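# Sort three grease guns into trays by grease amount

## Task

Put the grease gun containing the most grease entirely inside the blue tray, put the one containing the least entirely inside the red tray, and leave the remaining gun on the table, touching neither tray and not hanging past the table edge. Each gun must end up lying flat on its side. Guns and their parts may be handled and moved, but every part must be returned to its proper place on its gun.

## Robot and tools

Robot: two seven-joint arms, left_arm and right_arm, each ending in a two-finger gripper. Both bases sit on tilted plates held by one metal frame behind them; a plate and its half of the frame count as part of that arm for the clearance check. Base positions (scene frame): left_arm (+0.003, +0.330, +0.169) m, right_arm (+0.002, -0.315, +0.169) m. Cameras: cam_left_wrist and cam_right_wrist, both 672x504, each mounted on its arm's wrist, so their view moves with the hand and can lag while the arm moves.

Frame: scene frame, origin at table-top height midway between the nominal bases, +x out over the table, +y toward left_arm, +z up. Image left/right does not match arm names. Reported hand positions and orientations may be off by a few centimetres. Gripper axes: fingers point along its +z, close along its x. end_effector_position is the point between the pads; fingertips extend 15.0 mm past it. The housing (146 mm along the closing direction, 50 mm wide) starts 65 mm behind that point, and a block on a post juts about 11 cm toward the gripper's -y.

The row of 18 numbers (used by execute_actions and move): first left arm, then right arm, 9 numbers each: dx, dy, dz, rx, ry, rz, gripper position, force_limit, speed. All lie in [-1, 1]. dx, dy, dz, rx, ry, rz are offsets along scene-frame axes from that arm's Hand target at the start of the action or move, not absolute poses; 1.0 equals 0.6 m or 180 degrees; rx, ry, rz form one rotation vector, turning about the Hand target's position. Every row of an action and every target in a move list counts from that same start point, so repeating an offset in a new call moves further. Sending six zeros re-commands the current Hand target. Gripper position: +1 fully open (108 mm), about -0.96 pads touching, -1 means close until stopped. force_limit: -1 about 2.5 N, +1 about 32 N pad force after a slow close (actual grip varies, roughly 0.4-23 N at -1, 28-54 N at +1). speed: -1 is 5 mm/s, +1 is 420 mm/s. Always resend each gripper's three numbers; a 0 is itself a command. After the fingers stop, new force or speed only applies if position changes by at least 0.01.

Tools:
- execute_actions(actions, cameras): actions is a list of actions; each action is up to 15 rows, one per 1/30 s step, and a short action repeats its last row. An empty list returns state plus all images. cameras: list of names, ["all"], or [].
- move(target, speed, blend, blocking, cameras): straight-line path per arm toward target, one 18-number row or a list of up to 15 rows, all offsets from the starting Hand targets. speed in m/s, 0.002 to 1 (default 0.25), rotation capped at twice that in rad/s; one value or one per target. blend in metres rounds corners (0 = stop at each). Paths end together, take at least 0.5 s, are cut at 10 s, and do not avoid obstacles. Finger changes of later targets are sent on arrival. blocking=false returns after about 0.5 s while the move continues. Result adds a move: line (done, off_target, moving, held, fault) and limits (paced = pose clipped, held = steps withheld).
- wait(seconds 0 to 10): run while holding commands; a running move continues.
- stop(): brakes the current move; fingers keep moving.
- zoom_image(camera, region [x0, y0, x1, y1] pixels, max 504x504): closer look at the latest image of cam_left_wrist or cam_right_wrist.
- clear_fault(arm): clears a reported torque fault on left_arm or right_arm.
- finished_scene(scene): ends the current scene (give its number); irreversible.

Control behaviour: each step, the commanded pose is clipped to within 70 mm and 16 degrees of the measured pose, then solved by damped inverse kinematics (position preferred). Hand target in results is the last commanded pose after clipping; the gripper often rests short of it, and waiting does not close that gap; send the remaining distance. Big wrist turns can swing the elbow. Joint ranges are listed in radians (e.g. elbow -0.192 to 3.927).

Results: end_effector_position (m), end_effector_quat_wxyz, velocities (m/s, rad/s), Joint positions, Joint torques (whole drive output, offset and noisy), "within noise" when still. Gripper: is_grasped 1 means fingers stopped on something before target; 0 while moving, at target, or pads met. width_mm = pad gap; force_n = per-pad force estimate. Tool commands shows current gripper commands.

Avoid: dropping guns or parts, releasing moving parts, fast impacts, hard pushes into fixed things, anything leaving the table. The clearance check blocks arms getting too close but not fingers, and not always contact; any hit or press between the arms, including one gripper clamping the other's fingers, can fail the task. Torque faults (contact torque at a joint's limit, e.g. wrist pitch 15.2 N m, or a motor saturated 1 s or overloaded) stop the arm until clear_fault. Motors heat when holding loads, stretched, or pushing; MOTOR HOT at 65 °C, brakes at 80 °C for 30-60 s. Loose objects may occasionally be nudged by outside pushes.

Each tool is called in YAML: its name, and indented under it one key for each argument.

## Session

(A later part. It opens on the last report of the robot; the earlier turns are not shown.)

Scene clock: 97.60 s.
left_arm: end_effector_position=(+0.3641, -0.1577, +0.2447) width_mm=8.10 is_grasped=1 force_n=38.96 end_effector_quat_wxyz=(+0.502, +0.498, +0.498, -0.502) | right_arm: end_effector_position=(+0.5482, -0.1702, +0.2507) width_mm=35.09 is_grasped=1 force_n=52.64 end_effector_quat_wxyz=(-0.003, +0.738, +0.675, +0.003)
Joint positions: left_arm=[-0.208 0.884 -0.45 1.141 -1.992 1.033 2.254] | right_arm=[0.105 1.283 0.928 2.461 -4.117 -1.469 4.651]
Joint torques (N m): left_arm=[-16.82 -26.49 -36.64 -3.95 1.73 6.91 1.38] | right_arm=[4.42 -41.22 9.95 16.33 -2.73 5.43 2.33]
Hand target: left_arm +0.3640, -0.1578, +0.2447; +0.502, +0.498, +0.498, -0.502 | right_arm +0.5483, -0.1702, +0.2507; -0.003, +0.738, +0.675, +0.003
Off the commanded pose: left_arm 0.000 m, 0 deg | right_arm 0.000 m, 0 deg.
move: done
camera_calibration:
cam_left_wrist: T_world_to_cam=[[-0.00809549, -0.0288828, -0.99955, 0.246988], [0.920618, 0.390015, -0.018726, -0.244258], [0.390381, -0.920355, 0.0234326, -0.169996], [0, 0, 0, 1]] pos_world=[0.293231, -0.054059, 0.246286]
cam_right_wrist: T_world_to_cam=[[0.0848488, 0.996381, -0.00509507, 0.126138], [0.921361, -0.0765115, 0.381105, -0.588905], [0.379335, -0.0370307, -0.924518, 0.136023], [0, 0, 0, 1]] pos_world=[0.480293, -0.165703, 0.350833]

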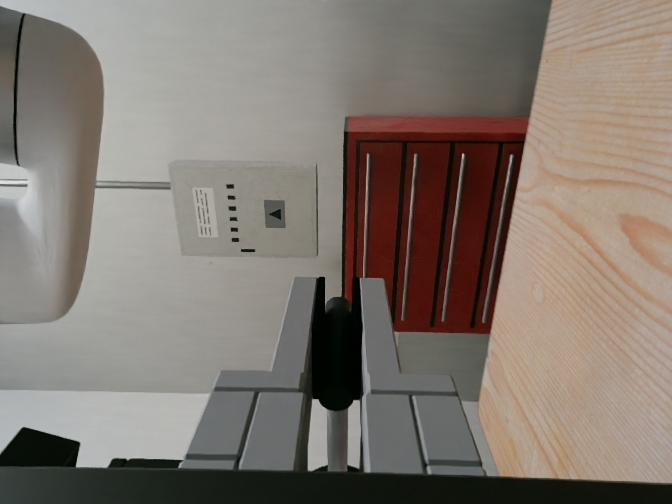

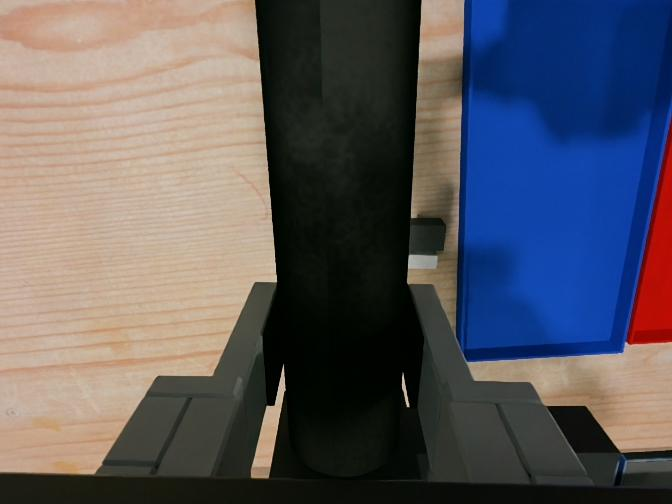

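move:
  target:
    - [0.11,0,0,0,0,0,-0.98,0.6,-0.8,0,0,0,0,0,0,-1,1,-0.4]
    - [0.11,0,0,0,0,0,0,0.3,0,0,0,0,0,0,0,-1,1,-0.4]
    - [0.11,0.367,0.03,0,0,0,0,0.3,0,0,0,0,0,0,0,-1,1,-0.4]
  speed: [0.06,0.1,0.3]
  cameras: ["all"]

move:
  target:
    - [0,0,0,0,0,0,0,0.3,0,-0.0055,-0.283,0,0,0,0.072,-1,1,-0.4]
    - [0,0,0,0,0,0,0,0.3,0,-0.0055,-0.283,-0.36,0,0,0.072,-1,1,-0.4]
    - [0,0,0,0,0,0,0,0.3,0,-0.0055,-0.283,-0.3765,0,0,0.072,-1,1,-0.4]
  speed: [0.3,0.2,0.04]

move:
  target:
    - [0,0,0,0,0,0,0,0.3,0,0,0,0,0,0,0,1,1,0]
    - [0,0,0,0,0,0,0,0.3,0,0,0,0.3,0,0,0,1,1,0]
  speed: 0.2
  cameras: ["all"]

Scene clock: 101.57 s.
left_arm: end_effector_position=(+0.4299, +0.0624, +0.2627) width_mm=52.99 is_grasped=0 force_n=0.00 end_effector_quat_wxyz=(+0.502, +0.498, +0.498, -0.502) | right_arm: end_effector_position=(+0.5483, -0.1702, +0.2507) width_mm=35.10 is_grasped=1 force_n=49.06 end_effector_quat_wxyz=(-0.003, +0.738, +0.675, +0.003)
Joint positions: left_arm=[0.134 0.663 -0.228 0.976 -1.549 1.33 2.051] | right_arm=[0.104 1.283 0.928 2.461 -4.117 -1.469 4.651]
Joint torques (N m): left_arm=[0.62 -31.12 -6.71 7.92 1.45 5.26 -1.56] | right_arm=[-0.52 -41.35 8.75 15.91 -2.45 -1.46 -1.76]
Hand target: left_arm +0.4300, +0.0624, +0.2627; +0.502, +0.498, +0.498, -0.502 | right_arm +0.5483, -0.1702, +0.2507; -0.003, +0.738, +0.675, +0.003
Off the commanded pose: left_arm 0.000 m, 0 deg | right_arm 0.000 m, 0 deg.
move: done
camera_calibration:
cam_left_wrist: T_world_to_cam=[[-0.00810479, -0.0288809, -0.99955, 0.271873], [0.920741, 0.389725, -0.0187265, -0.390336], [0.39009, -0.920478, 0.0234332, 0.00658986], [0, 0, 0, 1]] pos_world=[0.359031, 0.166041, 0.264286]
cam_right_wrist: T_world_to_cam=[[0.0849962, 0.996369, -0.00490129, 0.125988], [0.921226, -0.0767099, 0.38139, -0.589028], [0.37963, -0.036932, -0.924401, 0.135726], [0, 0, 0, 1]] pos_world=[0.480394, -0.165702, 0.350733]

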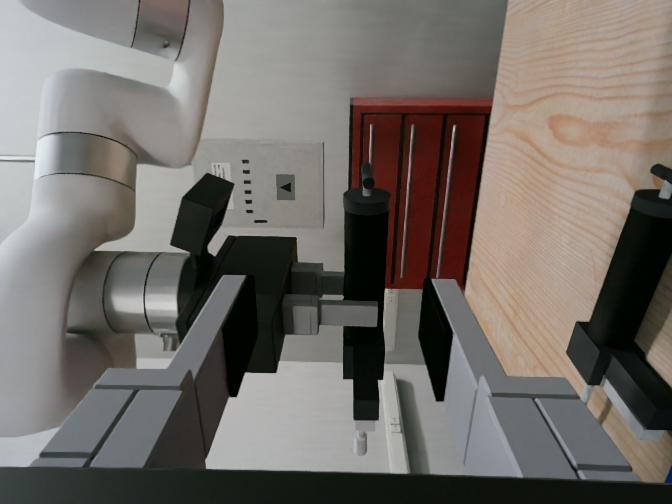

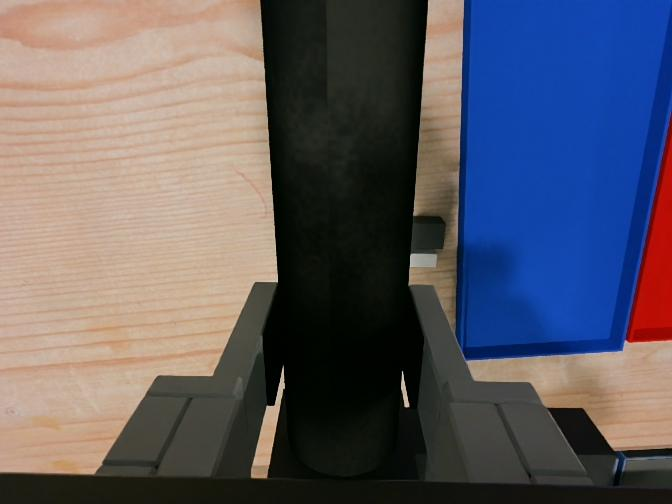

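Scene clock: 104.70 s.
left_arm: end_effector_position=(+0.4300, +0.0624, +0.2627) width_mm=52.99 is_grasped=0 force_n=0.00 end_effector_quat_wxyz=(+0.502, +0.498, +0.498, -0.502) | right_arm: end_effector_position=(+0.5451, -0.3401, +0.0248) width_mm=35.10 is_grasped=1 force_n=49.05 end_effector_quat_wxyz=(-0.003, +0.657, +0.754, +0.003)
Joint positions: left_arm=[0.134 0.663 -0.228 0.976 -1.549 1.33 2.051] | right_arm=[-0.293 1.509 0.823 2.228 -4.255 -1.072 4.269]
Joint torques (N m): left_arm=[0.37 -31.11 -6.89 8.11 1.23 5.1 -1.54] | right_arm=[7.27 -32.78 11.47 14.51 -1.8 -3.79 -2.15]
Hand target: left_arm +0.4300, +0.0624, +0.2627; +0.502, +0.498, +0.498, -0.502 | right_arm +0.5450, -0.3400, +0.0248; -0.004, +0.657, +0.754, +0.003
Off the commanded pose: left_arm 0.000 m, 0 deg | right_arm 0.000 m, 0 deg.
move: done

Scene clock: 106.67 s.
left_arm: end_effector_position=(+0.4300, +0.0624, +0.2627) width_mm=52.99 is_grasped=0 force_n=0.00 end_effector_quat_wxyz=(+0.502, +0.498, +0.498, -0.502) | right_arm: end_effector_position=(+0.5450, -0.3400, +0.2047) width_mm=107.99 is_grasped=0 force_n=0.00 end_effector_quat_wxyz=(-0.004, +0.657, +0.754, +0.003)
Joint positions: left_arm=[0.134 0.663 -0.228 0.976 -1.549 1.33 2.051] | right_arm=[-0.373 1.152 0.931 2.003 -4.125 -1.271 4.312]
Joint torques (N m): left_arm=[-0.03 -31.02 -7.07 8.03 1.08 4.96 -1.51] | right_arm=[-0.95 -40.11 12.85 14.28 4.17 -3.43 -2.11]
Hand target: left_arm +0.4300, +0.0624, +0.2627; +0.502, +0.498, +0.498, -0.502 | right_arm +0.5450, -0.3400, +0.2048; -0.004, +0.657, +0.754, +0.003
Off the commanded pose: left_arm 0.000 m, 0 deg | right_arm 0.000 m, 0 deg.
move: done
camera_calibration:
cam_left_wrist: T_world_to_cam=[[-0.00810183, -0.0288806, -0.99955, 0.271874], [0.920705, 0.38981, -0.0187257, -0.390376], [0.390175, -0.920442, 0.0234323, 0.00664568], [0, 0, 0, 1]] pos_world=[0.359031, 0.166141, 0.264286]
cam_right_wrist: T_world_to_cam=[[-0.140624, 0.990051, -0.00488336, 0.41598], [0.91501, 0.131846, 0.381279, -0.507131], [0.378129, 0.0491488, -0.924447, 0.118387], [0, 0, 0, 1]] pos_world=[0.477762, -0.350796, 0.304833]

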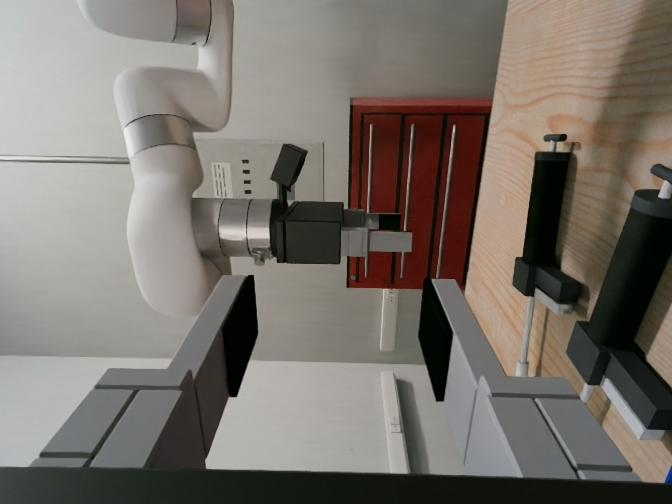

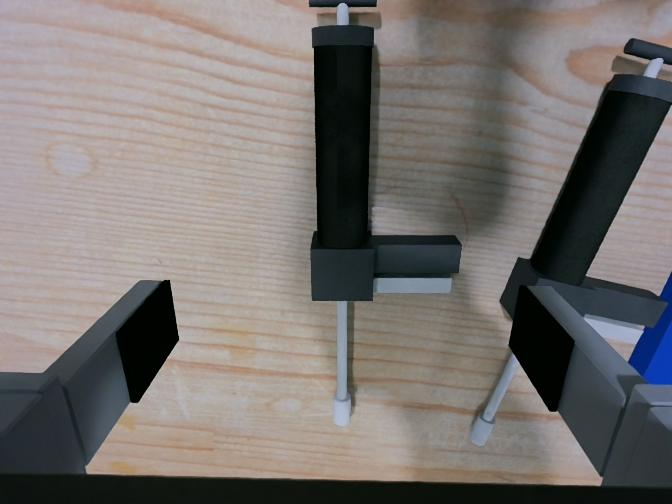

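move:
  target:
    - [0.0917,0.4227,-0.15,0.5,-0.0085,-0.0085,1,1,0,0,0,0.1,0,0,0,1,1,0]
    - [0.0917,0.4227,-0.397,0.5,-0.0085,-0.0085,1,1,0,-0.192,0.2,0.1,0.4986,0.034,-0.034,1,1,0]
    - [0.0917,0.4227,-0.397,0.5,-0.0085,-0.0085,-1,1,-0.4,-0.192,0.2,0.1,0.4986,0.034,-0.034,0,0.6,0]
  speed: [0.4,0.2,0.2]

move:
  target:
    - [0,0,0.377,0,0,0,-1,1,-0.4,0,0,0,0,0,0,0,0.6,0]
    - [0.105,-0.243,0.377,0,0,0,-1,1,-0.4,0,0.25,0,0,0,0,0,0.6,0]
  speed: [0.12,0.2]
  cameras: ["all"]

Scene clock: 115.03 s.
left_arm: end_effector_position=(+0.4850, +0.3161, +0.0245) width_mm=34.87 is_grasped=1 force_n=50.13 end_effector_quat_wxyz=(+0.002, +0.719, +0.695, -0.003) | right_arm: end_effector_position=(+0.4298, -0.2200, +0.2648) width_mm=53.01 is_grasped=0 force_n=0.00 end_effector_quat_wxyz=(-0.502, +0.498, +0.499, +0.502)
Joint positions: left_arm=[-0.261 0.848 0.202 1.063 -0.243 0.224 0.921] | right_arm=[-1.105 1.835 1.409 1.59 -3.432 -1.087 3.775]
Joint torques (N m): left_arm=[-1.35 -25.95 -1.54 12.05 -0.97 -4.16 1.33] | right_arm=[-1.88 -16.58 16.33 -5.35 7.19 -1.63 -1.84]
Motor temperatures (°C): left_arm=[33 34 33 39 36 31 42] | right_arm=[31 34 36 35 33 33 31]
Hand target: left_arm +0.4850, +0.3160, +0.0245; +0.002, +0.719, +0.695, -0.003 | right_arm +0.4298, -0.2200, +0.2648; +0.502, -0.498, -0.499, -0.502
Off the commanded pose: left_arm 0.000 m, 0 deg | right_arm 0.000 m, 0 deg.
move: done

Scene clock: 118.60 s.
left_arm: end_effector_position=(+0.5480, +0.1703, +0.2507) width_mm=34.87 is_grasped=1 force_n=50.13 end_effector_quat_wxyz=(+0.002, +0.719, +0.695, -0.003) | right_arm: end_effector_position=(+0.4298, -0.0701, +0.2648) width_mm=53.01 is_grasped=0 force_n=0.00 end_effector_quat_wxyz=(-0.502, +0.498, +0.499, +0.502)
Joint positions: left_arm=[-0.579 0.532 0.293 1.348 -0.067 0.848 0.532] | right_arm=[-0.875 1.886 1.398 1.51 -3.46 -0.772 3.798]
Joint torques (N m): left_arm=[-5.72 -29.61 -2.13 23.06 -1.52 -2.03 -1.36] | right_arm=[6.49 -14.6 19.64 -3.97 0.05 0.85 2.25]
Hand target: left_arm +0.5480, +0.1702, +0.2507; +0.002, +0.719, +0.695, -0.003 | right_arm +0.4298, -0.0700, +0.2648; +0.502, -0.498, -0.499, -0.502
Off the commanded pose: left_arm 0.000 m, 0 deg | right_arm 0.000 m, 0 deg.
move: done
camera_calibration:
cam_left_wrist: T_world_to_cam=[[0.0258138, 0.999255, -0.0286748, -0.173091], [0.9208, -0.0126003, 0.389832, -0.575209], [0.389181, -0.0364668, -0.920439, 0.146744], [0, 0, 0, 1]] pos_world=[0.47701, 0.171065, 0.354341]
cam_right_wrist: T_world_to_cam=[[-0.00501548, 0.00665796, 0.999965, -0.260439], [0.924414, -0.381324, 0.00717546, -0.401146], [0.381358, 0.924418, -0.00424219, 0.0204463], [0, 0, 0, 1]] pos_world=[0.361721, -0.170133, 0.263395]

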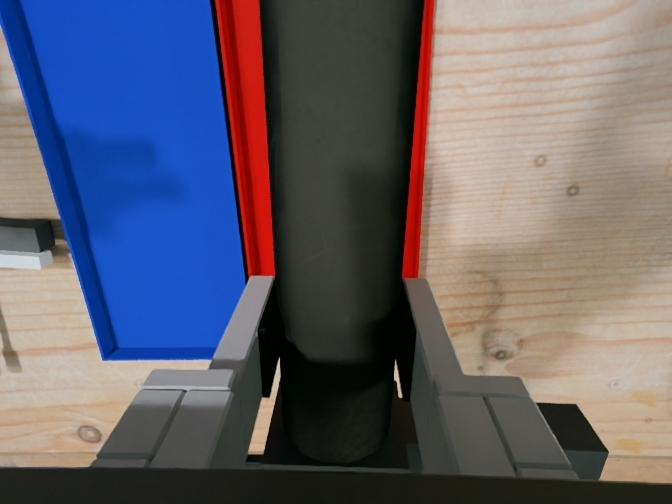

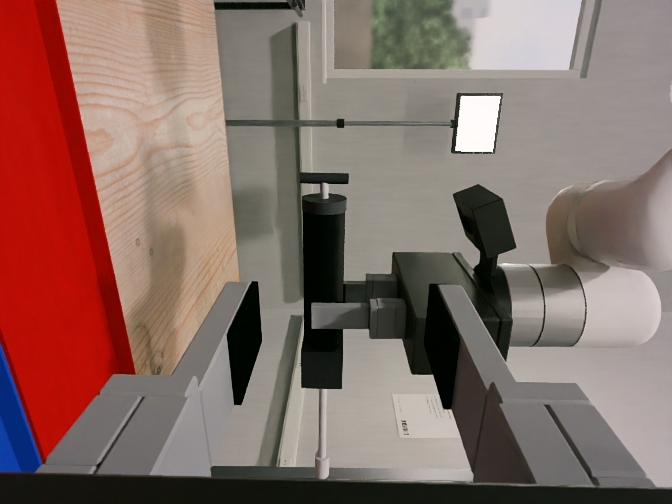

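move:
  target:
    - [0,0,0,0,0,0,-1,1,-0.4,0.004,0.2,-0.021,0,0,0,0.2,0.6,0]
    - [0,0,0,0,0,0,-1,1,-0.4,0.004,0.39,-0.021,0,0,0,0.2,0.6,0]
    - [0,0,0,0,0,0,-1,1,-0.4,0.004,0.39,-0.021,0,0,0,-0.98,0.6,-0.7]
  speed: [0.3,0.15,0.2]
  cameras: ["all"]

Scene clock: 121.67 s.
left_arm: end_effector_position=(+0.5480, +0.1702, +0.2507) width_mm=34.87 is_grasped=1 force_n=50.14 end_effector_quat_wxyz=(+0.002, +0.719, +0.695, -0.003) | right_arm: end_effector_position=(+0.4322, +0.1640, +0.2522) width_mm=39.09 is_grasped=1 force_n=37.20 end_effector_quat_wxyz=(-0.502, +0.498, +0.499, +0.502)
Joint positions: left_arm=[-0.579 0.532 0.293 1.348 -0.067 0.848 0.532] | right_arm=[-0.216 2.016 1.555 1.93 -3.472 -0.55 3.748]
Joint torques (N m): left_arm=[-6.12 -30.41 -1.85 20.82 -1.41 -2.09 -1.42] | right_arm=[5.84 -23.29 18.46 -6.25 7.59 -1.02 -2]
Hand target: left_arm +0.5480, +0.1702, +0.2507; +0.002, +0.719, +0.695, -0.003 | right_arm +0.4322, +0.1640, +0.2522; +0.502, -0.498, -0.499, -0.502
Off the commanded pose: left_arm 0.000 m, 0 deg | right_arm 0.000 m, 0 deg.
move: done
camera_calibration:
cam_left_wrist: T_world_to_cam=[[0.0258528, 0.999252, -0.0287667, -0.173079], [0.920799, -0.0126005, 0.389833, -0.575301], [0.389179, -0.0365667, -0.920436, 0.146722], [0, 0, 0, 1]] pos_world=[0.47711, 0.171066, 0.354341]
cam_right_wrist: T_world_to_cam=[[-0.00492442, 0.00661979, 0.999966, -0.249416], [0.924464, -0.381205, 0.00707618, -0.314045], [0.381238, 0.924467, -0.00424254, -0.196795], [0, 0, 0, 1]] pos_world=[0.364121, 0.0638668, 0.250795]

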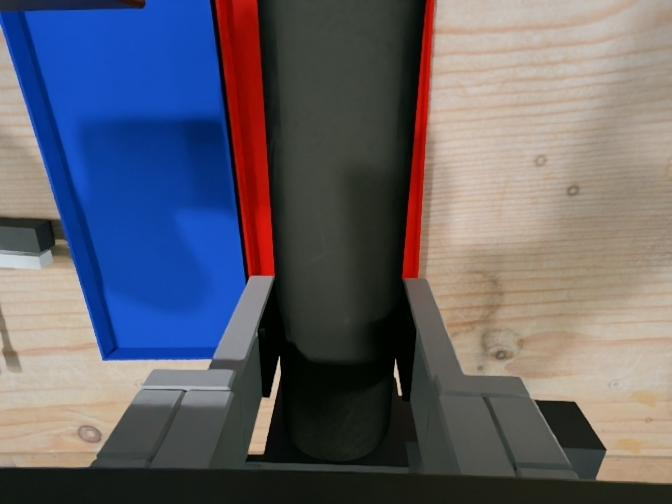

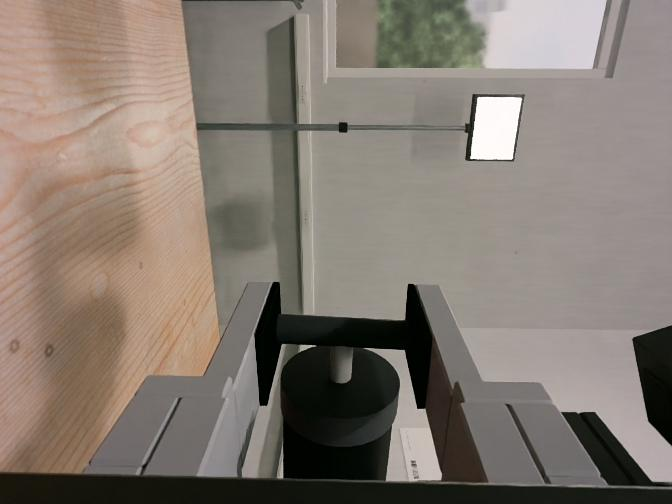

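move:
  target: [0,0,0,0,0,0,-1,1,-0.4,-0.025,0,0,0,0,0,-0.98,0.6,-0.7]
  speed: 0.04

move:
  target: [0,0,0,0,0,0,-1,1,-0.4,-0.017,0,0,0,0,0,-0.98,0.6,-0.7]
  speed: 0.04

move:
  target: [0,0,0,0,0,0,-1,1,-0.4,-0.017,0,0,0,0,0,-0.98,0.6,-0.7]
  speed: 0.04

move:
  target: [0,0,0,0,0,0,-1,1,-0.4,-0.017,0,0,0,0,0,-0.98,0.6,-0.7]
  speed: 0.04

move:
  target: [0,0,0,0,0,0,-1,1,-0.4,-0.017,0,0,0,0,0,-0.98,0.6,-0.7]
  speed: 0.04

move:
  target: [0,0,0,0,0,0,-1,1,-0.4,-0.017,0,0,0,0,0,-0.98,0.6,-0.7]
  speed: 0.04
  cameras: ["all"]

Scene clock: 122.90 s.
left_arm: end_effector_position=(+0.5480, +0.1702, +0.2507) width_mm=34.87 is_grasped=1 force_n=50.19 end_effector_quat_wxyz=(+0.002, +0.719, +0.695, -0.003) | right_arm: end_effector_position=(+0.4172, +0.1640, +0.2521) width_mm=39.09 is_grasped=1 force_n=37.40 end_effector_quat_wxyz=(-0.502, +0.498, +0.498, +0.502)
Joint positions: left_arm=[-0.579 0.532 0.293 1.348 -0.067 0.848 0.532] | right_arm=[-0.263 2.017 1.521 1.836 -3.476 -0.497 3.755]
Joint torques (N m): left_arm=[-4.3 -31.43 1.05 20.02 -0.89 -4.9 -0.89] | right_arm=[-1.31 -29.63 14 -15.61 -0.4 0.01 2.59]
Hand target: left_arm +0.5480, +0.1702, +0.2507; +0.002, +0.719, +0.695, -0.003 | right_arm +0.4172, +0.1640, +0.2522; +0.502, -0.498, -0.499, -0.502
Off the commanded pose: left_arm 0.000 m, 0 deg | right_arm 0.000 m, 0 deg.
move: done

Scene clock: 123.73 s.
left_arm: end_effector_position=(+0.5480, +0.1702, +0.2507) width_mm=34.87 is_grasped=1 force_n=50.27 end_effector_quat_wxyz=(+0.002, +0.719, +0.695, -0.003) | right_arm: end_effector_position=(+0.4070, +0.1640, +0.2522) width_mm=39.09 is_grasped=1 force_n=37.50 end_effector_quat_wxyz=(-0.502, +0.498, +0.499, +0.502)
Joint positions: left_arm=[-0.579 0.532 0.293 1.348 -0.067 0.848 0.532] | right_arm=[-0.292 2.017 1.499 1.777 -3.479 -0.463 3.758]
Joint torques (N m): left_arm=[-2.5 -32.46 3.54 21.06 -0.24 -5.4 -0.38] | right_arm=[-1.81 -18.77 13.82 -15.13 -0.5 0 2.65]
Hand target: left_arm +0.5480, +0.1702, +0.2507; +0.002, +0.719, +0.695, -0.003 | right_arm +0.4070, +0.1640, +0.2522; +0.502, -0.498, -0.499, -0.502
Off the commanded pose: left_arm 0.000 m, 0 deg | right_arm 0.000 m, 0 deg.
move: done

Scene clock: 124.57 s.
left_arm: end_effector_position=(+0.5480, +0.1702, +0.2507) width_mm=34.87 is_grasped=1 force_n=50.36 end_effector_quat_wxyz=(+0.002, +0.719, +0.695, -0.003) | right_arm: end_effector_position=(+0.3968, +0.1640, +0.2522) width_mm=39.09 is_grasped=1 force_n=37.63 end_effector_quat_wxyz=(-0.502, +0.498, +0.498, +0.502)
Joint positions: left_arm=[-0.579 0.532 0.293 1.348 -0.067 0.848 0.532] | right_arm=[-0.319 2.018 1.478 1.722 -3.481 -0.431 3.76]
Joint torques (N m): left_arm=[-0.63 -33.32 5.93 22.19 0.42 -5.49 0.07] | right_arm=[-2.07 -24.32 13.53 -14.76 -0.64 -0.02 2.78]
Hand target: left_arm +0.5480, +0.1702, +0.2507; +0.002, +0.719, +0.695, -0.003 | right_arm +0.3968, +0.1640, +0.2522; +0.502, -0.498, -0.499, -0.502
Off the commanded pose: left_arm 0.000 m, 0 deg | right_arm 0.000 m, 0 deg.
move: done

Scene clock: 125.40 s.
left_arm: end_effector_position=(+0.5480, +0.1702, +0.2507) width_mm=34.87 is_grasped=1 force_n=50.49 end_effector_quat_wxyz=(+0.002, +0.719, +0.695, -0.003) | right_arm: end_effector_position=(+0.3866, +0.1640, +0.2522) width_mm=39.09 is_grasped=1 force_n=37.71 end_effector_quat_wxyz=(-0.502, +0.498, +0.499, +0.502)
Joint positions: left_arm=[-0.579 0.532 0.293 1.348 -0.067 0.848 0.532] | right_arm=[-0.344 2.017 1.457 1.67 -3.483 -0.4 3.762]
Joint torques (N m): left_arm=[0.8 -34.03 7.75 23.12 1.01 -5.45 0.6] | right_arm=[-2.09 -27.04 13.32 -14.58 -0.57 -0.23 2.84]
Hand target: left_arm +0.5480, +0.1702, +0.2507; +0.002, +0.719, +0.695, -0.003 | right_arm +0.3866, +0.1640, +0.2522; +0.502, -0.498, -0.499, -0.502
Off the commanded pose: left_arm 0.000 m, 0 deg | right_arm 0.000 m, 0 deg.
move: done

Scene clock: 126.23 s.
left_arm: end_effector_position=(+0.5480, +0.1702, +0.2507) width_mm=34.87 is_grasped=1 force_n=50.64 end_effector_quat_wxyz=(+0.002, +0.719, +0.695, -0.003) | right_arm: end_effector_position=(+0.3764, +0.1640, +0.2522) width_mm=39.09 is_grasped=1 force_n=37.79 end_effector_quat_wxyz=(-0.502, +0.498, +0.499, +0.502)
Joint positions: left_arm=[-0.579 0.532 0.293 1.348 -0.067 0.848 0.532] | right_arm=[-0.367 2.017 1.437 1.621 -3.485 -0.37 3.762]
Joint torques (N m): left_arm=[1.15 -34.88 7.81 23.79 1.67 -5.48 1.07] | right_arm=[-2.3 -26.02 13.34 -14.68 -0.77 -0.08 2.91]
Hand target: left_arm +0.5480, +0.1702, +0.2507; +0.002, +0.719, +0.695, -0.003 | right_arm +0.3764, +0.1640, +0.2522; +0.502, -0.498, -0.499, -0.502
Off the commanded pose: left_arm 0.000 m, 0 deg | right_arm 0.000 m, 0 deg.
move: done

Scene clock: 127.07 s.
left_arm: end_effector_position=(+0.5480, +0.1702, +0.2507) width_mm=34.87 is_grasped=1 force_n=50.78 end_effector_quat_wxyz=(+0.002, +0.719, +0.695, -0.003) | right_arm: end_effector_position=(+0.3662, +0.1640, +0.2522) width_mm=39.09 is_grasped=1 force_n=37.86 end_effector_quat_wxyz=(-0.502, +0.498, +0.499, +0.502)
Joint positions: left_arm=[-0.579 0.532 0.293 1.348 -0.067 0.848 0.532] | right_arm=[-0.389 2.016 1.418 1.574 -3.487 -0.34 3.762]
Joint torques (N m): left_arm=[0.99 -35.82 7.93 23.98 2.32 -5.51 1.48] | right_arm=[-2.21 -25.16 13.16 -14.83 -0.68 -0.18 1.85]
Hand target: left_arm +0.5480, +0.1702, +0.2507; +0.002, +0.719, +0.695, -0.003 | right_arm +0.3662, +0.1640, +0.2522; +0.502, -0.498, -0.499, -0.502
Off the commanded pose: left_arm 0.000 m, 0 deg | right_arm 0.000 m, 0 deg.
move: done
camera_calibration:
cam_left_wrist: T_world_to_cam=[[0.0258111, 0.999255, -0.0286759, -0.173089], [0.9208, -0.0125974, 0.389832, -0.575209], [0.389181, -0.0364668, -0.920439, 0.146744], [0, 0, 0, 1]] pos_world=[0.47701, 0.171065, 0.354341]
cam_right_wrist: T_world_to_cam=[[-0.00501605, 0.00665819, 0.999965, -0.249716], [0.924414, -0.381324, 0.00717608, -0.253033], [0.381358, 0.924418, -0.00424218, -0.171666], [0, 0, 0, 1]] pos_world=[0.298121, 0.0638668, 0.250795]

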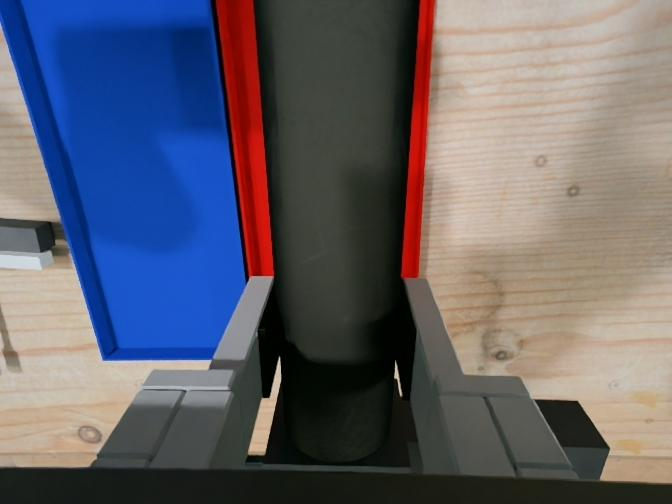

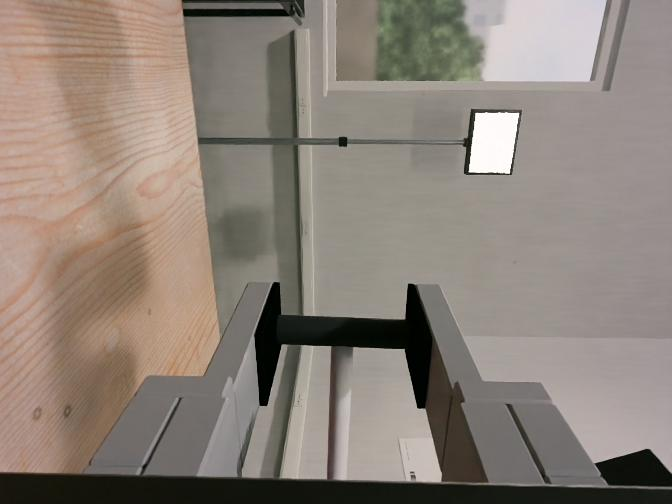

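move:
  target: [0,0,0,0,0,0,-1,1,-0.4,-0.017,0,0,0,0,0,-0.98,0.6,-0.7]
  speed: 0.04

move:
  target: [0,0,0,0,0,0,-1,1,-0.4,-0.017,0,0,0,0,0,-0.98,0.6,-0.7]
  speed: 0.04

move:
  target: [0,0,0,0,0,0,-1,1,-0.4,-0.017,0,0,0,0,0,-0.98,0.6,-0.7]
  speed: 0.04
  cameras: ["all"]

Scene clock: 128.17 s.
left_arm: end_effector_position=(+0.5480, +0.1702, +0.2507) width_mm=34.87 is_grasped=1 force_n=50.94 end_effector_quat_wxyz=(+0.002, +0.719, +0.695, -0.003) | right_arm: end_effector_position=(+0.3560, +0.1640, +0.2522) width_mm=39.09 is_grasped=1 force_n=37.93 end_effector_quat_wxyz=(-0.502, +0.498, +0.499, +0.502)
Joint positions: left_arm=[-0.579 0.532 0.293 1.348 -0.067 0.848 0.532] | right_arm=[-0.409 2.016 1.399 1.529 -3.489 -0.311 3.762]
Joint torques (N m): left_arm=[0.91 -36.91 8.07 24 2.39 -5.54 1.55] | right_arm=[-2.22 -24.33 13.04 -14.76 -0.67 -0.12 -1.38]
Hand target: left_arm +0.5480, +0.1702, +0.2507; +0.002, +0.719, +0.695, -0.003 | right_arm +0.3560, +0.1640, +0.2522; +0.502, -0.498, -0.499, -0.502
Off the commanded pose: left_arm 0.000 m, 0 deg | right_arm 0.000 m, 0 deg.
move: done

Scene clock: 129.00 s.
left_arm: end_effector_position=(+0.5478, +0.1703, +0.2506) width_mm=34.87 is_grasped=1 force_n=51.59 end_effector_quat_wxyz=(+0.002, +0.719, +0.695, -0.003) | right_arm: end_effector_position=(+0.3462, +0.1639, +0.2522) width_mm=39.09 is_grasped=1 force_n=37.84 end_effector_quat_wxyz=(-0.501, +0.498, +0.498, +0.502)
Joint positions: left_arm=[-0.579 0.532 0.293 1.348 -0.067 0.848 0.532] | right_arm=[-0.428 2.015 1.381 1.486 -3.491 -0.283 3.761]
Joint torques (N m): left_arm=[1.07 -37.79 8.22 31.22 2.32 -11.52 1.57] | right_arm=[6.57 -18.25 6.91 -29.9 -1.28 -7.1 -1.46]
Hand target: left_arm +0.5480, +0.1702, +0.2507; +0.002, +0.719, +0.695, -0.003 | right_arm +0.3458, +0.1640, +0.2522; +0.502, -0.498, -0.499, -0.502
Off the commanded pose: left_arm 0.000 m, 0 deg | right_arm 0.000 m, 0 deg.
move: done

Scene clock: 129.83 s.
left_arm: end_effector_position=(+0.5478, +0.1703, +0.2506) width_mm=34.87 is_grasped=1 force_n=51.74 end_effector_quat_wxyz=(+0.002, +0.719, +0.695, -0.003) | right_arm: end_effector_position=(+0.3356, +0.1640, +0.2522) width_mm=39.09 is_grasped=1 force_n=37.89 end_effector_quat_wxyz=(-0.502, +0.498, +0.499, +0.502)
Joint positions: left_arm=[-0.579 0.532 0.293 1.348 -0.067 0.848 0.532] | right_arm=[-0.446 2.015 1.363 1.444 -3.493 -0.256 3.759]
Joint torques (N m): left_arm=[1.13 -38.73 10.38 34.38 2.38 -12.62 1.61] | right_arm=[7.95 -17.19 6.11 -33.5 -1.46 -7.92 -1.66]
Hand target: left_arm +0.5480, +0.1702, +0.2507; +0.002, +0.719, +0.695, -0.003 | right_arm +0.3356, +0.1640, +0.2522; +0.502, -0.498, -0.499, -0.502
Off the commanded pose: left_arm 0.000 m, 0 deg | right_arm 0.000 m, 0 deg.
move: done
camera_calibration:
cam_left_wrist: T_world_to_cam=[[0.0258058, 0.999261, -0.0284715, -0.173157], [0.921095, -0.0126998, 0.389131, -0.574993], [0.388482, -0.0362668, -0.920742, 0.14719], [0, 0, 0, 1]] pos_world=[0.476911, 0.171065, 0.354341]
cam_right_wrist: T_world_to_cam=[[-0.00501605, 0.00665819, 0.999965, -0.249869], [0.924414, -0.381324, 0.00717608, -0.224746], [0.381358, 0.924418, -0.00424218, -0.159997], [0, 0, 0, 1]] pos_world=[0.267521, 0.0638668, 0.250795]

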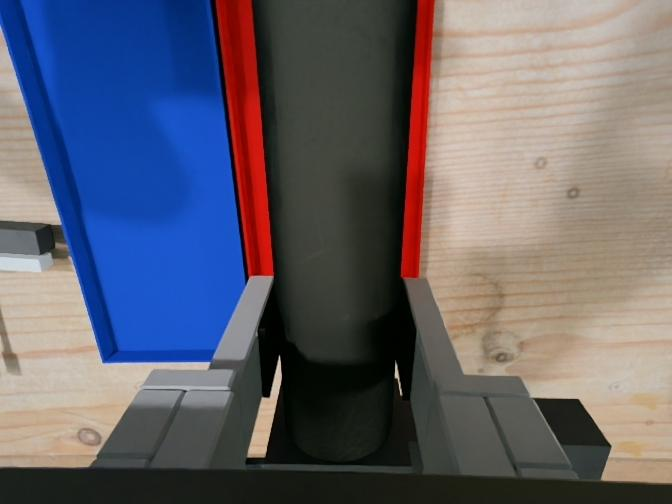

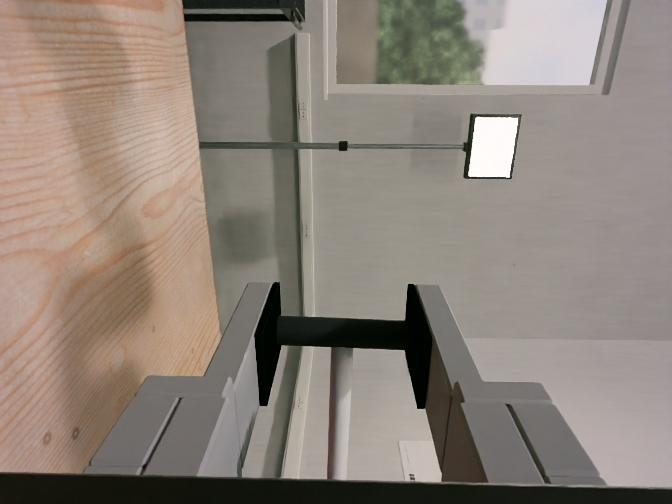

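move:
  target:
    - [0,0,0,0,0,0,-1,1,-0.4,0.167,0,0,0,0,0,-0.98,0.6,-0.7]
    - [0,0,0,0,0,0,-1,1,-0.4,0.165,0,0,0,0,0,0.2,0.6,0]
    - [0,0,0,0,0,0,-1,1,-0.4,0.12,-0.2,0.05,0,0,0,0.2,0.6,0]
    - [0,0,0,0,0,0,-1,1,-0.4,-0.05,-0.8,0.15,-0.4986,-0.034,0.034,0.2,0.6,0]
  speed: [0.08,0.1,0.3,0.5]
  cameras: ["all"]

move:
  target:
    - [-0.155,-0.359,-0.218,0,0,0,-1,1,-0.4,0,0,0,0,0,0,1,0.6,0]
    - [-0.155,-0.359,-0.345,0,0,0,-1,1,-0.4,0,0,0,0,0,0,1,0.6,0]
    - [-0.155,-0.359,-0.366,0,0,0,-1,1,-0.4,0,0,0,0,0,0,1,0.6,0]
  speed: [0.3,0.15,0.04]
  cameras: ["all"]

Scene clock: 136.73 s.
left_arm: end_effector_position=(+0.5480, +0.1703, +0.2507) width_mm=34.87 is_grasped=1 force_n=50.17 end_effector_quat_wxyz=(+0.002, +0.719, +0.695, -0.003) | right_arm: end_effector_position=(+0.3056, -0.3160, +0.3422) width_mm=64.00 is_grasped=0 force_n=0.00 end_effector_quat_wxyz=(-0.004, +0.657, +0.754, +0.003)
Joint positions: left_arm=[-0.579 0.532 0.293 1.348 -0.067 0.848 0.532] | right_arm=[-1.379 0.216 1.694 0.925 -3.514 -0.997 4.306]
Joint torques (N m): left_arm=[-1.63 -38.31 3.6 23.02 -1.22 -5.1 -1.12] | right_arm=[-2.25 1.07 7.13 11.8 -4.19 -1.15 1.74]
Motor temperatures (°C): left_arm=[33 35 32 44 36 31 42] | right_arm=[31 33 38 36 33 33 31]
Hand target: left_arm +0.5480, +0.1702, +0.2507; +0.002, +0.719, +0.695, -0.003 | right_arm +0.3056, -0.3160, +0.3422; -0.004, +0.657, +0.754, +0.003
Off the commanded pose: left_arm 0.000 m, 0 deg | right_arm 0.000 m, 0 deg.
move: done
camera_calibration:
cam_left_wrist: T_world_to_cam=[[0.0258138, 0.999255, -0.0286748, -0.173091], [0.9208, -0.0126003, 0.389832, -0.575209], [0.389181, -0.0364668, -0.920439, 0.146744], [0, 0, 0, 1]] pos_world=[0.47701, 0.171065, 0.354341]
cam_right_wrist: T_world_to_cam=[[-0.140995, 0.989998, -0.00501771, 0.359354], [0.915004, 0.132246, 0.381155, -0.343443], [0.378006, 0.0491498, -0.924497, 0.334803], [0, 0, 0, 1]] pos_world=[0.238361, -0.326796, 0.442233]

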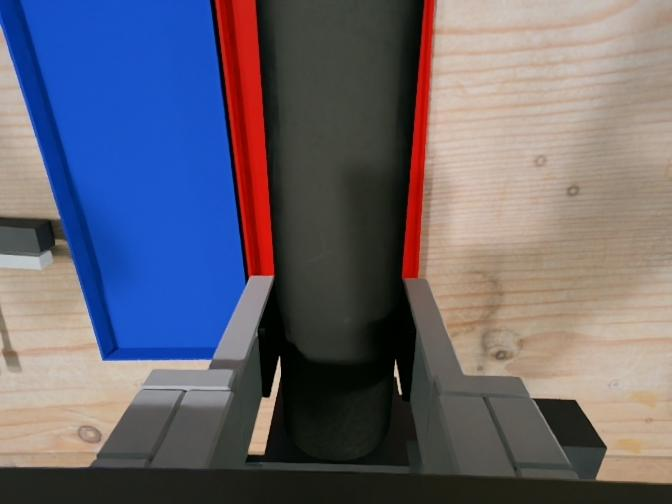

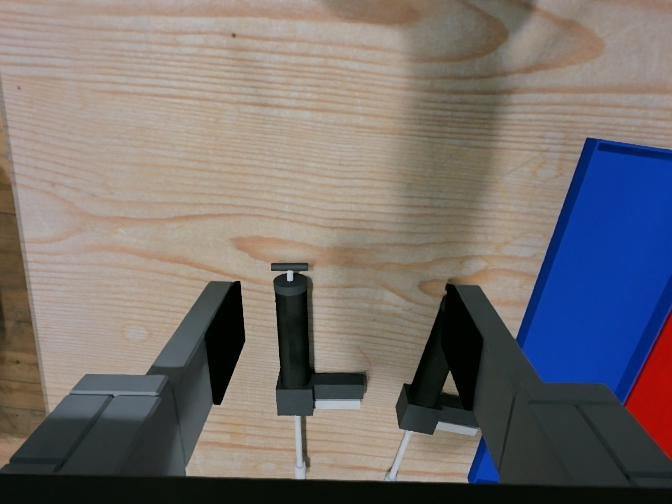

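Scene clock: 139.73 s.
left_arm: end_effector_position=(+0.4558, -0.0459, +0.0326) width_mm=34.87 is_grasped=1 force_n=47.49 end_effector_quat_wxyz=(+0.004, +0.719, +0.695, -0.003) | right_arm: end_effector_position=(+0.3056, -0.3160, +0.3422) width_mm=107.99 is_grasped=0 force_n=0.00 end_effector_quat_wxyz=(-0.004, +0.657, +0.754, +0.003)
Joint positions: left_arm=[-0.813 1.117 0.147 1.602 -0.094 0.538 0.148] | right_arm=[-1.379 0.216 1.694 0.925 -3.514 -0.997 4.306]
Joint torques (N m): left_arm=[2.99 -2.02 -1.04 3.01 -0.62 -1.7 1.36] | right_arm=[1 -4.15 7.27 14.33 1.46 -2.02 2.25]
Hand target: left_arm +0.4550, -0.0452, +0.0311; +0.002, +0.719, +0.695, -0.003 | right_arm +0.3056, -0.3160, +0.3422; -0.004, +0.657, +0.754, +0.003
Off the commanded pose: left_arm 0.002 m, 0 deg | right_arm 0.000 m, 0 deg.
move: done
camera_calibration:
cam_left_wrist: T_world_to_cam=[[0.0257903, 0.999195, -0.0307231, 0.0391604], [0.920044, -0.0117052, 0.391641, -0.407703], [0.390966, -0.0383671, -0.919605, -0.0268933], [0, 0, 0, 1]] pos_world=[0.384609, -0.0449329, 0.136145]
cam_right_wrist: T_world_to_cam=[[-0.140617, 0.990052, -0.00486441, 0.359214], [0.915061, 0.131839, 0.381159, -0.343592], [0.378009, 0.0491464, -0.924497, 0.334801], [0, 0, 0, 1]] pos_world=[0.238361, -0.326796, 0.442233]

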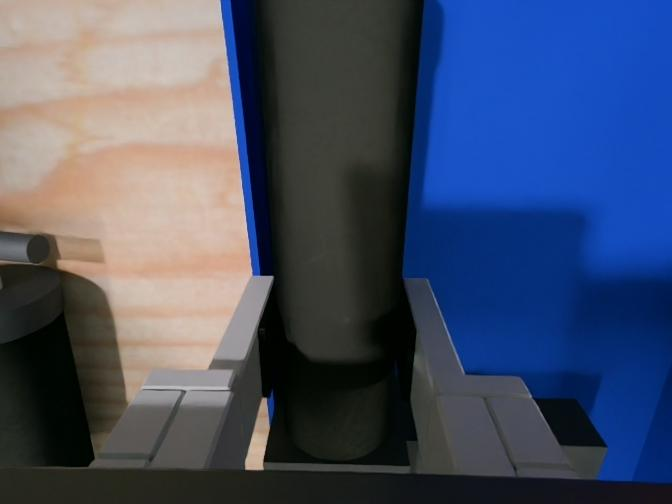

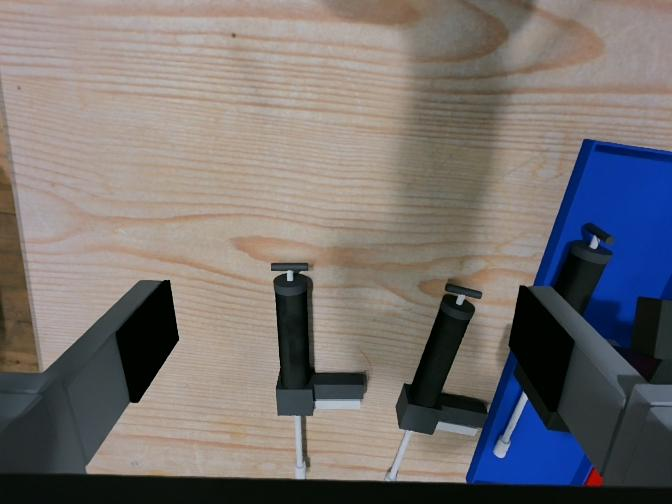

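move:
  target:
    - [0,0.017,0.017,0,0,0,-1,1,-0.4,0,0,0,0,0,0,1,0.6,0]
    - [0,0.017,0.004,0,0,0,-1,1,-0.4,0,0,0,0,0,0,1,0.6,0]
    - [0,0.017,0.004,0,0,0,-0.2,1,-0.4,0,0,0,0,0,0,1,0.6,0]
    - [0,0.017,0.25,0,0,0,-0.2,1,-0.4,0,0,0,0,0,0,1,0.6,0]
  speed: [0.05,0.05,0.05,0.15]
  cameras: ["all"]

move:
  target:
    - [0,0.5,0.1,0,0,0,0,1,0,0.4045,0.24,-0.2,0,0,-0.072,1,1,0]
    - [0,0.7,0.1,0,0,0,0,1,0,0.4045,0.243,-0.529,0,0,-0.072,1,1,0]
    - [0,0.7,0.1,0,0,0,0,1,0,0.4045,0.243,-0.529,0,0,-0.072,-1,1,-0.4]
  speed: [0.4,0.25,0.2]
  cameras: ["all"]

Scene clock: 143.30 s.
left_arm: end_effector_position=(+0.4550, -0.0349, +0.1810) width_mm=42.00 is_grasped=0 force_n=0.00 end_effector_quat_wxyz=(+0.002, +0.719, +0.695, -0.003) | right_arm: end_effector_position=(+0.3056, -0.3160, +0.3422) width_mm=107.99 is_grasped=0 force_n=0.00 end_effector_quat_wxyz=(-0.004, +0.657, +0.754, +0.003)
Joint positions: left_arm=[-0.856 0.754 0.185 1.441 -0.06 0.745 0.14] | right_arm=[-1.379 0.216 1.694 0.925 -3.514 -0.997 4.306]
Joint torques (N m): left_arm=[-5.84 -38.38 3.93 15.25 1.97 -1.23 -1.46] | right_arm=[4.34 -7.39 7.01 16.91 1.07 -3.1 2.21]
Hand target: left_arm +0.4550, -0.0350, +0.1811; +0.002, +0.719, +0.695, -0.003 | right_arm +0.3056, -0.3160, +0.3422; -0.004, +0.657, +0.754, +0.003
Off the commanded pose: left_arm 0.000 m, 0 deg | right_arm 0.000 m, 0 deg.
move: done
camera_calibration:
cam_left_wrist: T_world_to_cam=[[0.025903, 0.999254, -0.0286365, 0.032316], [0.920848, -0.0127021, 0.389714, -0.465016], [0.38906, -0.0364646, -0.920491, 0.111453], [0, 0, 0, 1]] pos_world=[0.38401, -0.0341345, 0.284741]
cam_right_wrist: T_world_to_cam=[[-0.140618, 0.990052, -0.00486485, 0.359215], [0.915061, 0.13184, 0.381159, -0.343591], [0.378009, 0.0491464, -0.924497, 0.334801], [0, 0, 0, 1]] pos_world=[0.238361, -0.326796, 0.442233]

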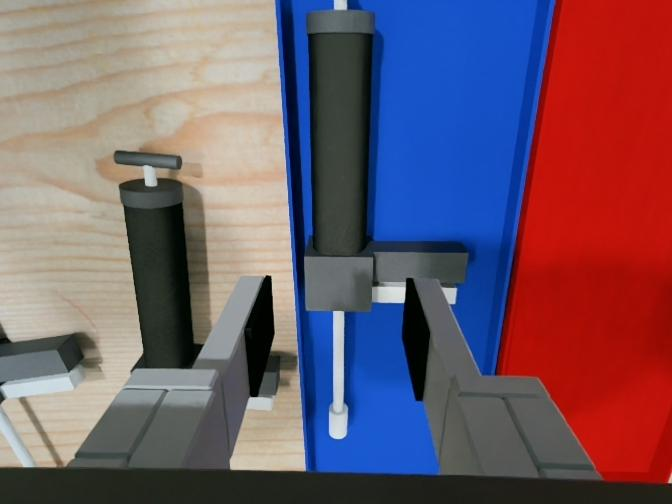

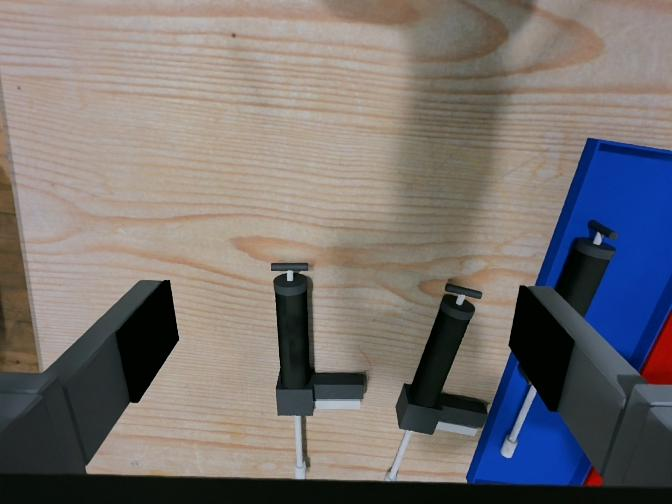

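Scene clock: 147.83 s.
left_arm: end_effector_position=(+0.4550, +0.3850, +0.2411) width_mm=52.99 is_grasped=0 force_n=0.00 end_effector_quat_wxyz=(+0.002, +0.719, +0.695, -0.003) | right_arm: end_effector_position=(+0.5476, -0.1705, +0.0250) width_mm=35.04 is_grasped=1 force_n=51.10 end_effector_quat_wxyz=(+0.006, +0.738, +0.675, +0.023)
Joint positions: left_arm=[-0.434 0.166 0.516 0.825 0.021 0.653 0.87] | right_arm=[0.151 1.715 0.95 2.688 -4.309 -1.17 4.589]
Joint torques (N m): left_arm=[0.66 -15.91 2.57 18.65 -1.62 -1.2 1.41] | right_arm=[-0.06 -31.73 6.98 3.39 -3.62 -3.11 2.29]
Hand target: left_arm +0.4550, +0.3850, +0.2411; +0.002, +0.719, +0.695, -0.003 | right_arm +0.5483, -0.1702, +0.0248; -0.003, +0.738, +0.675, +0.003
Off the commanded pose: left_arm 0.000 m, 0 deg | right_arm 0.001 m, 2 deg.
move: done; target 3's new numbers were sent with right_arm's hand 0.001 m and 3 deg from that target; limits=paced
camera_calibration:
cam_left_wrist: T_world_to_cam=[[0.0258138, 0.999255, -0.0286748, -0.385605], [0.9208, -0.0126003, 0.389832, -0.483126], [0.389181, -0.0364668, -0.920439, 0.181935], [0, 0, 0, 1]] pos_world=[0.38401, 0.385865, 0.344741]
cam_right_wrist: T_world_to_cam=[[0.0852935, 0.996291, 0.0113723, 0.124604], [0.904625, -0.0822195, 0.418203, -0.49508], [0.417587, -0.0253824, -0.908282, -0.0918175], [0, 0, 0, 1]] pos_world=[0.475575, -0.167177, 0.12223]

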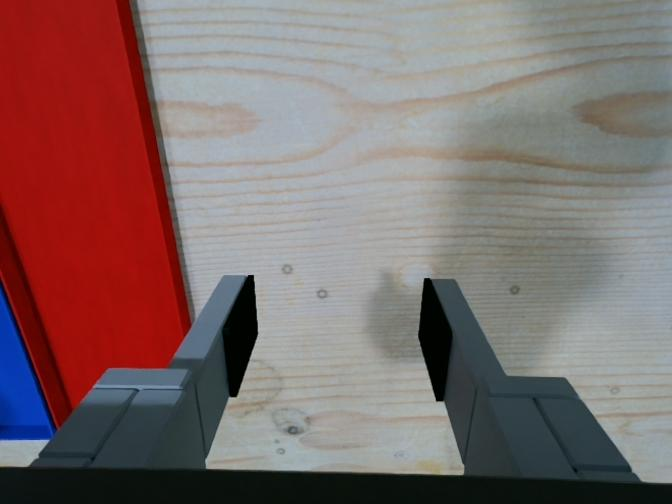

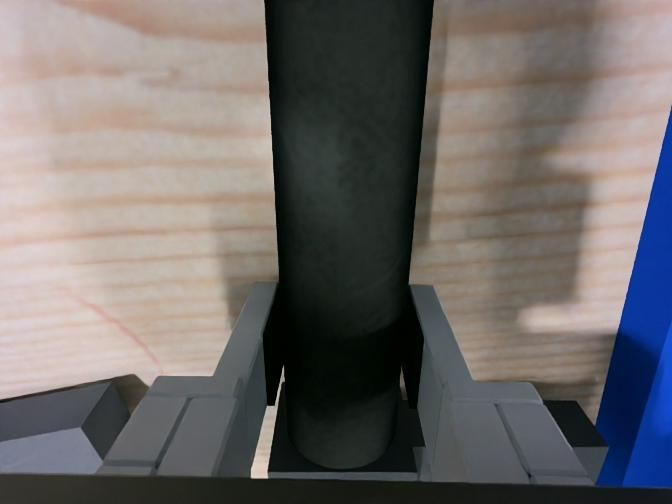

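move:
  target:
    - [0,0,0,0,0,0,0.3,1,0,0,0,0,0,0,0,1,1,0]
    - [0,-0.2,0,0,0,0,0.3,1,0,0,0,0.3,0,0,0,1,1,0]
    - [0.155,-0.5,-0.15,0,0,-0.017,0.3,1,0,-0.25,-0.4,0.4,0,0,0,1,1,0]
    - [0.155,-0.924,-0.15,0,0,-0.017,0.3,1,0,-0.25,-0.4,0.4,0,0,0,1,1,0]
  speed: [0.2,0.2,0.4,0.4]
  cameras: ["all"]

Scene clock: 153.50 s.
left_arm: end_effector_position=(+0.5472, -0.1686, +0.1512) width_mm=69.49 is_grasped=0 force_n=0.00 end_effector_quat_wxyz=(+0.061, +0.736, +0.674, +0.000) | right_arm: end_effector_position=(+0.3983, -0.4102, +0.2648) width_mm=108.00 is_grasped=0 force_n=0.00 end_effector_quat_wxyz=(-0.003, +0.738, +0.675, +0.003)
Joint positions: left_arm=[-0.786 1.506 0.151 2.707 -0.074 1.138 0.118] | right_arm=[-0.979 0.668 1.182 1.177 -3.981 -1.06 4.603]
Joint torques (N m): left_arm=[-0.28 -38.38 -3.64 22.42 2.17 -3.68 -1.46] | right_arm=[-1.89 -27.01 13.21 8.14 4.04 -1.09 -2.14]
Hand target: left_arm +0.5480, -0.1694, +0.1511; +0.002, +0.737, +0.675, -0.003 | right_arm +0.3983, -0.4102, +0.2648; -0.003, +0.738, +0.675, +0.003
Off the commanded pose: left_arm 0.001 m, 7 deg | right_arm 0.000 m, 0 deg.
elbow stopped short (left arm): the move would have taken joint 4 (elbow) straighter than the controller allows.
move: off_target (left_arm)
camera_calibration:
cam_left_wrist: T_world_to_cam=[[0.0840791, 0.991033, -0.103846, 0.140768], [0.882272, -0.025598, 0.470043, -0.533219], [0.46317, -0.131141, -0.876513, -0.0199499], [0, 0, 0, 1]] pos_world=[0.467849, -0.155771, 0.247768]
cam_right_wrist: T_world_to_cam=[[0.0849925, 0.996369, -0.00492046, 0.377944], [0.921311, -0.0767074, 0.381185, -0.474584], [0.379424, -0.0369311, -0.924486, 0.196941], [0, 0, 0, 1]] pos_world=[0.330393, -0.405702, 0.364833]

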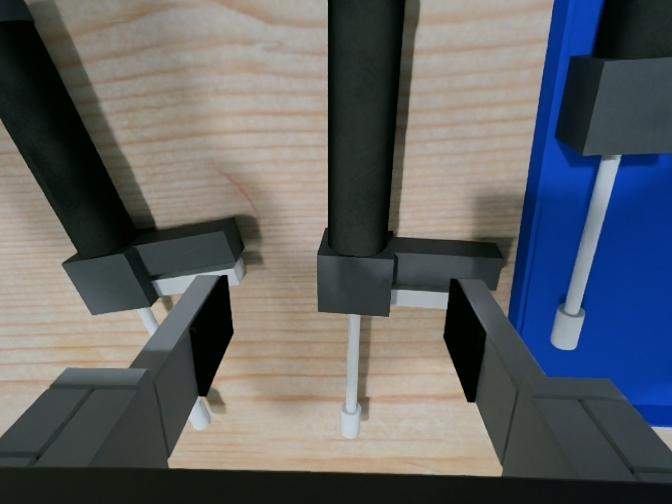

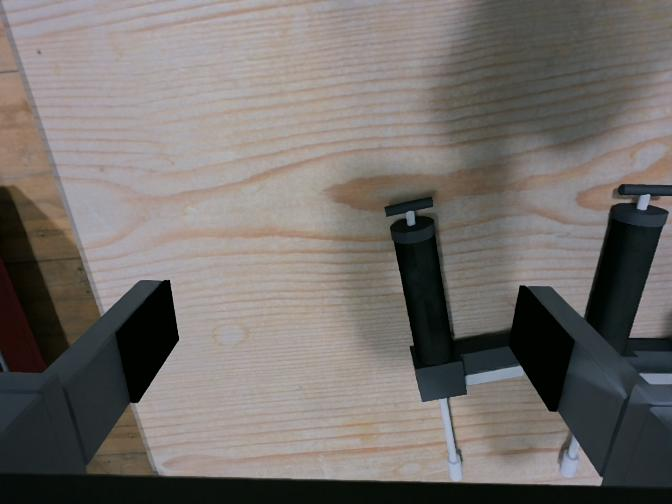

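move:
  target:
    - [-0.085,0,0,-0.034,0,0,0.3,1,0,0,0,0,0,0,0,1,1,0]
    - [-0.085,0.006,-0.21,-0.034,0,0,0.3,1,0,0,0,0,0,0,0,1,1,0]
  speed: [0.2,0.2]
  cameras: ["all"]

Scene clock: 156.23 s.
left_arm: end_effector_position=(+0.4970, -0.1657, +0.0251) width_mm=69.50 is_grasped=0 force_n=0.00 end_effector_quat_wxyz=(+0.042, +0.736, +0.674, -0.039) | right_arm: end_effector_position=(+0.3983, -0.4102, +0.2648) width_mm=108.00 is_grasped=0 force_n=0.00 end_effector_quat_wxyz=(-0.003, +0.738, +0.675, +0.003)
Joint positions: left_arm=[-0.8 1.568 0.106 2.462 -0.129 0.875 0.146] | right_arm=[-0.979 0.668 1.182 1.177 -3.981 -1.06 4.603]
Joint torques (N m): left_arm=[-0.17 -37.26 2.66 21.43 1.89 -1.48 -1.4] | right_arm=[-1.9 -27.07 13.11 8.13 4.03 -1.08 -2.11]
Hand target: left_arm +0.4970, -0.1658, +0.0251; +0.042, +0.736, +0.674, -0.039 | right_arm +0.3983, -0.4102, +0.2648; -0.003, +0.738, +0.675, +0.003
Off the commanded pose: left_arm 0.000 m, 0 deg | right_arm 0.000 m, 0 deg.
move: done
camera_calibration:
cam_left_wrist: T_world_to_cam=[[0.0792308, 0.987691, -0.134863, 0.131748], [0.918763, -0.019861, 0.39431, -0.444843], [0.386778, -0.155149, -0.909028, -0.0720225], [0, 0, 0, 1]] pos_world=[0.426123, -0.150135, 0.127703]
cam_right_wrist: T_world_to_cam=[[0.0849925, 0.996369, -0.00492046, 0.377944], [0.921311, -0.0767074, 0.381185, -0.474584], [0.379424, -0.0369311, -0.924486, 0.196941], [0, 0, 0, 1]] pos_world=[0.330393, -0.405702, 0.364833]

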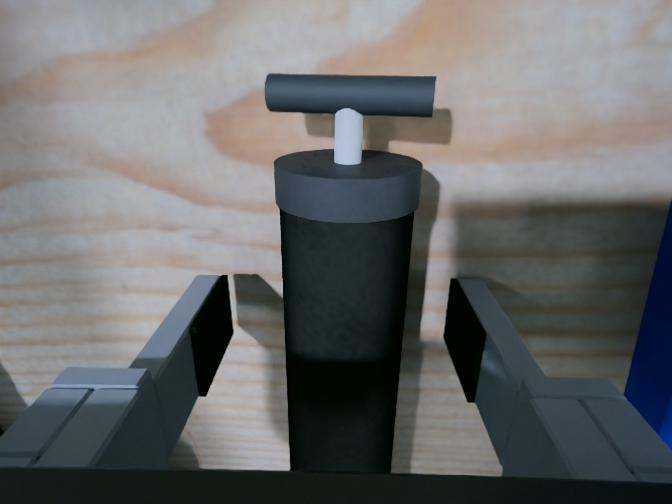

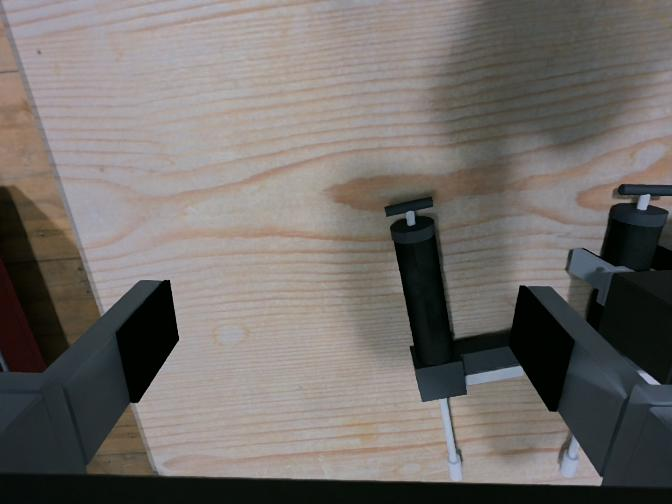

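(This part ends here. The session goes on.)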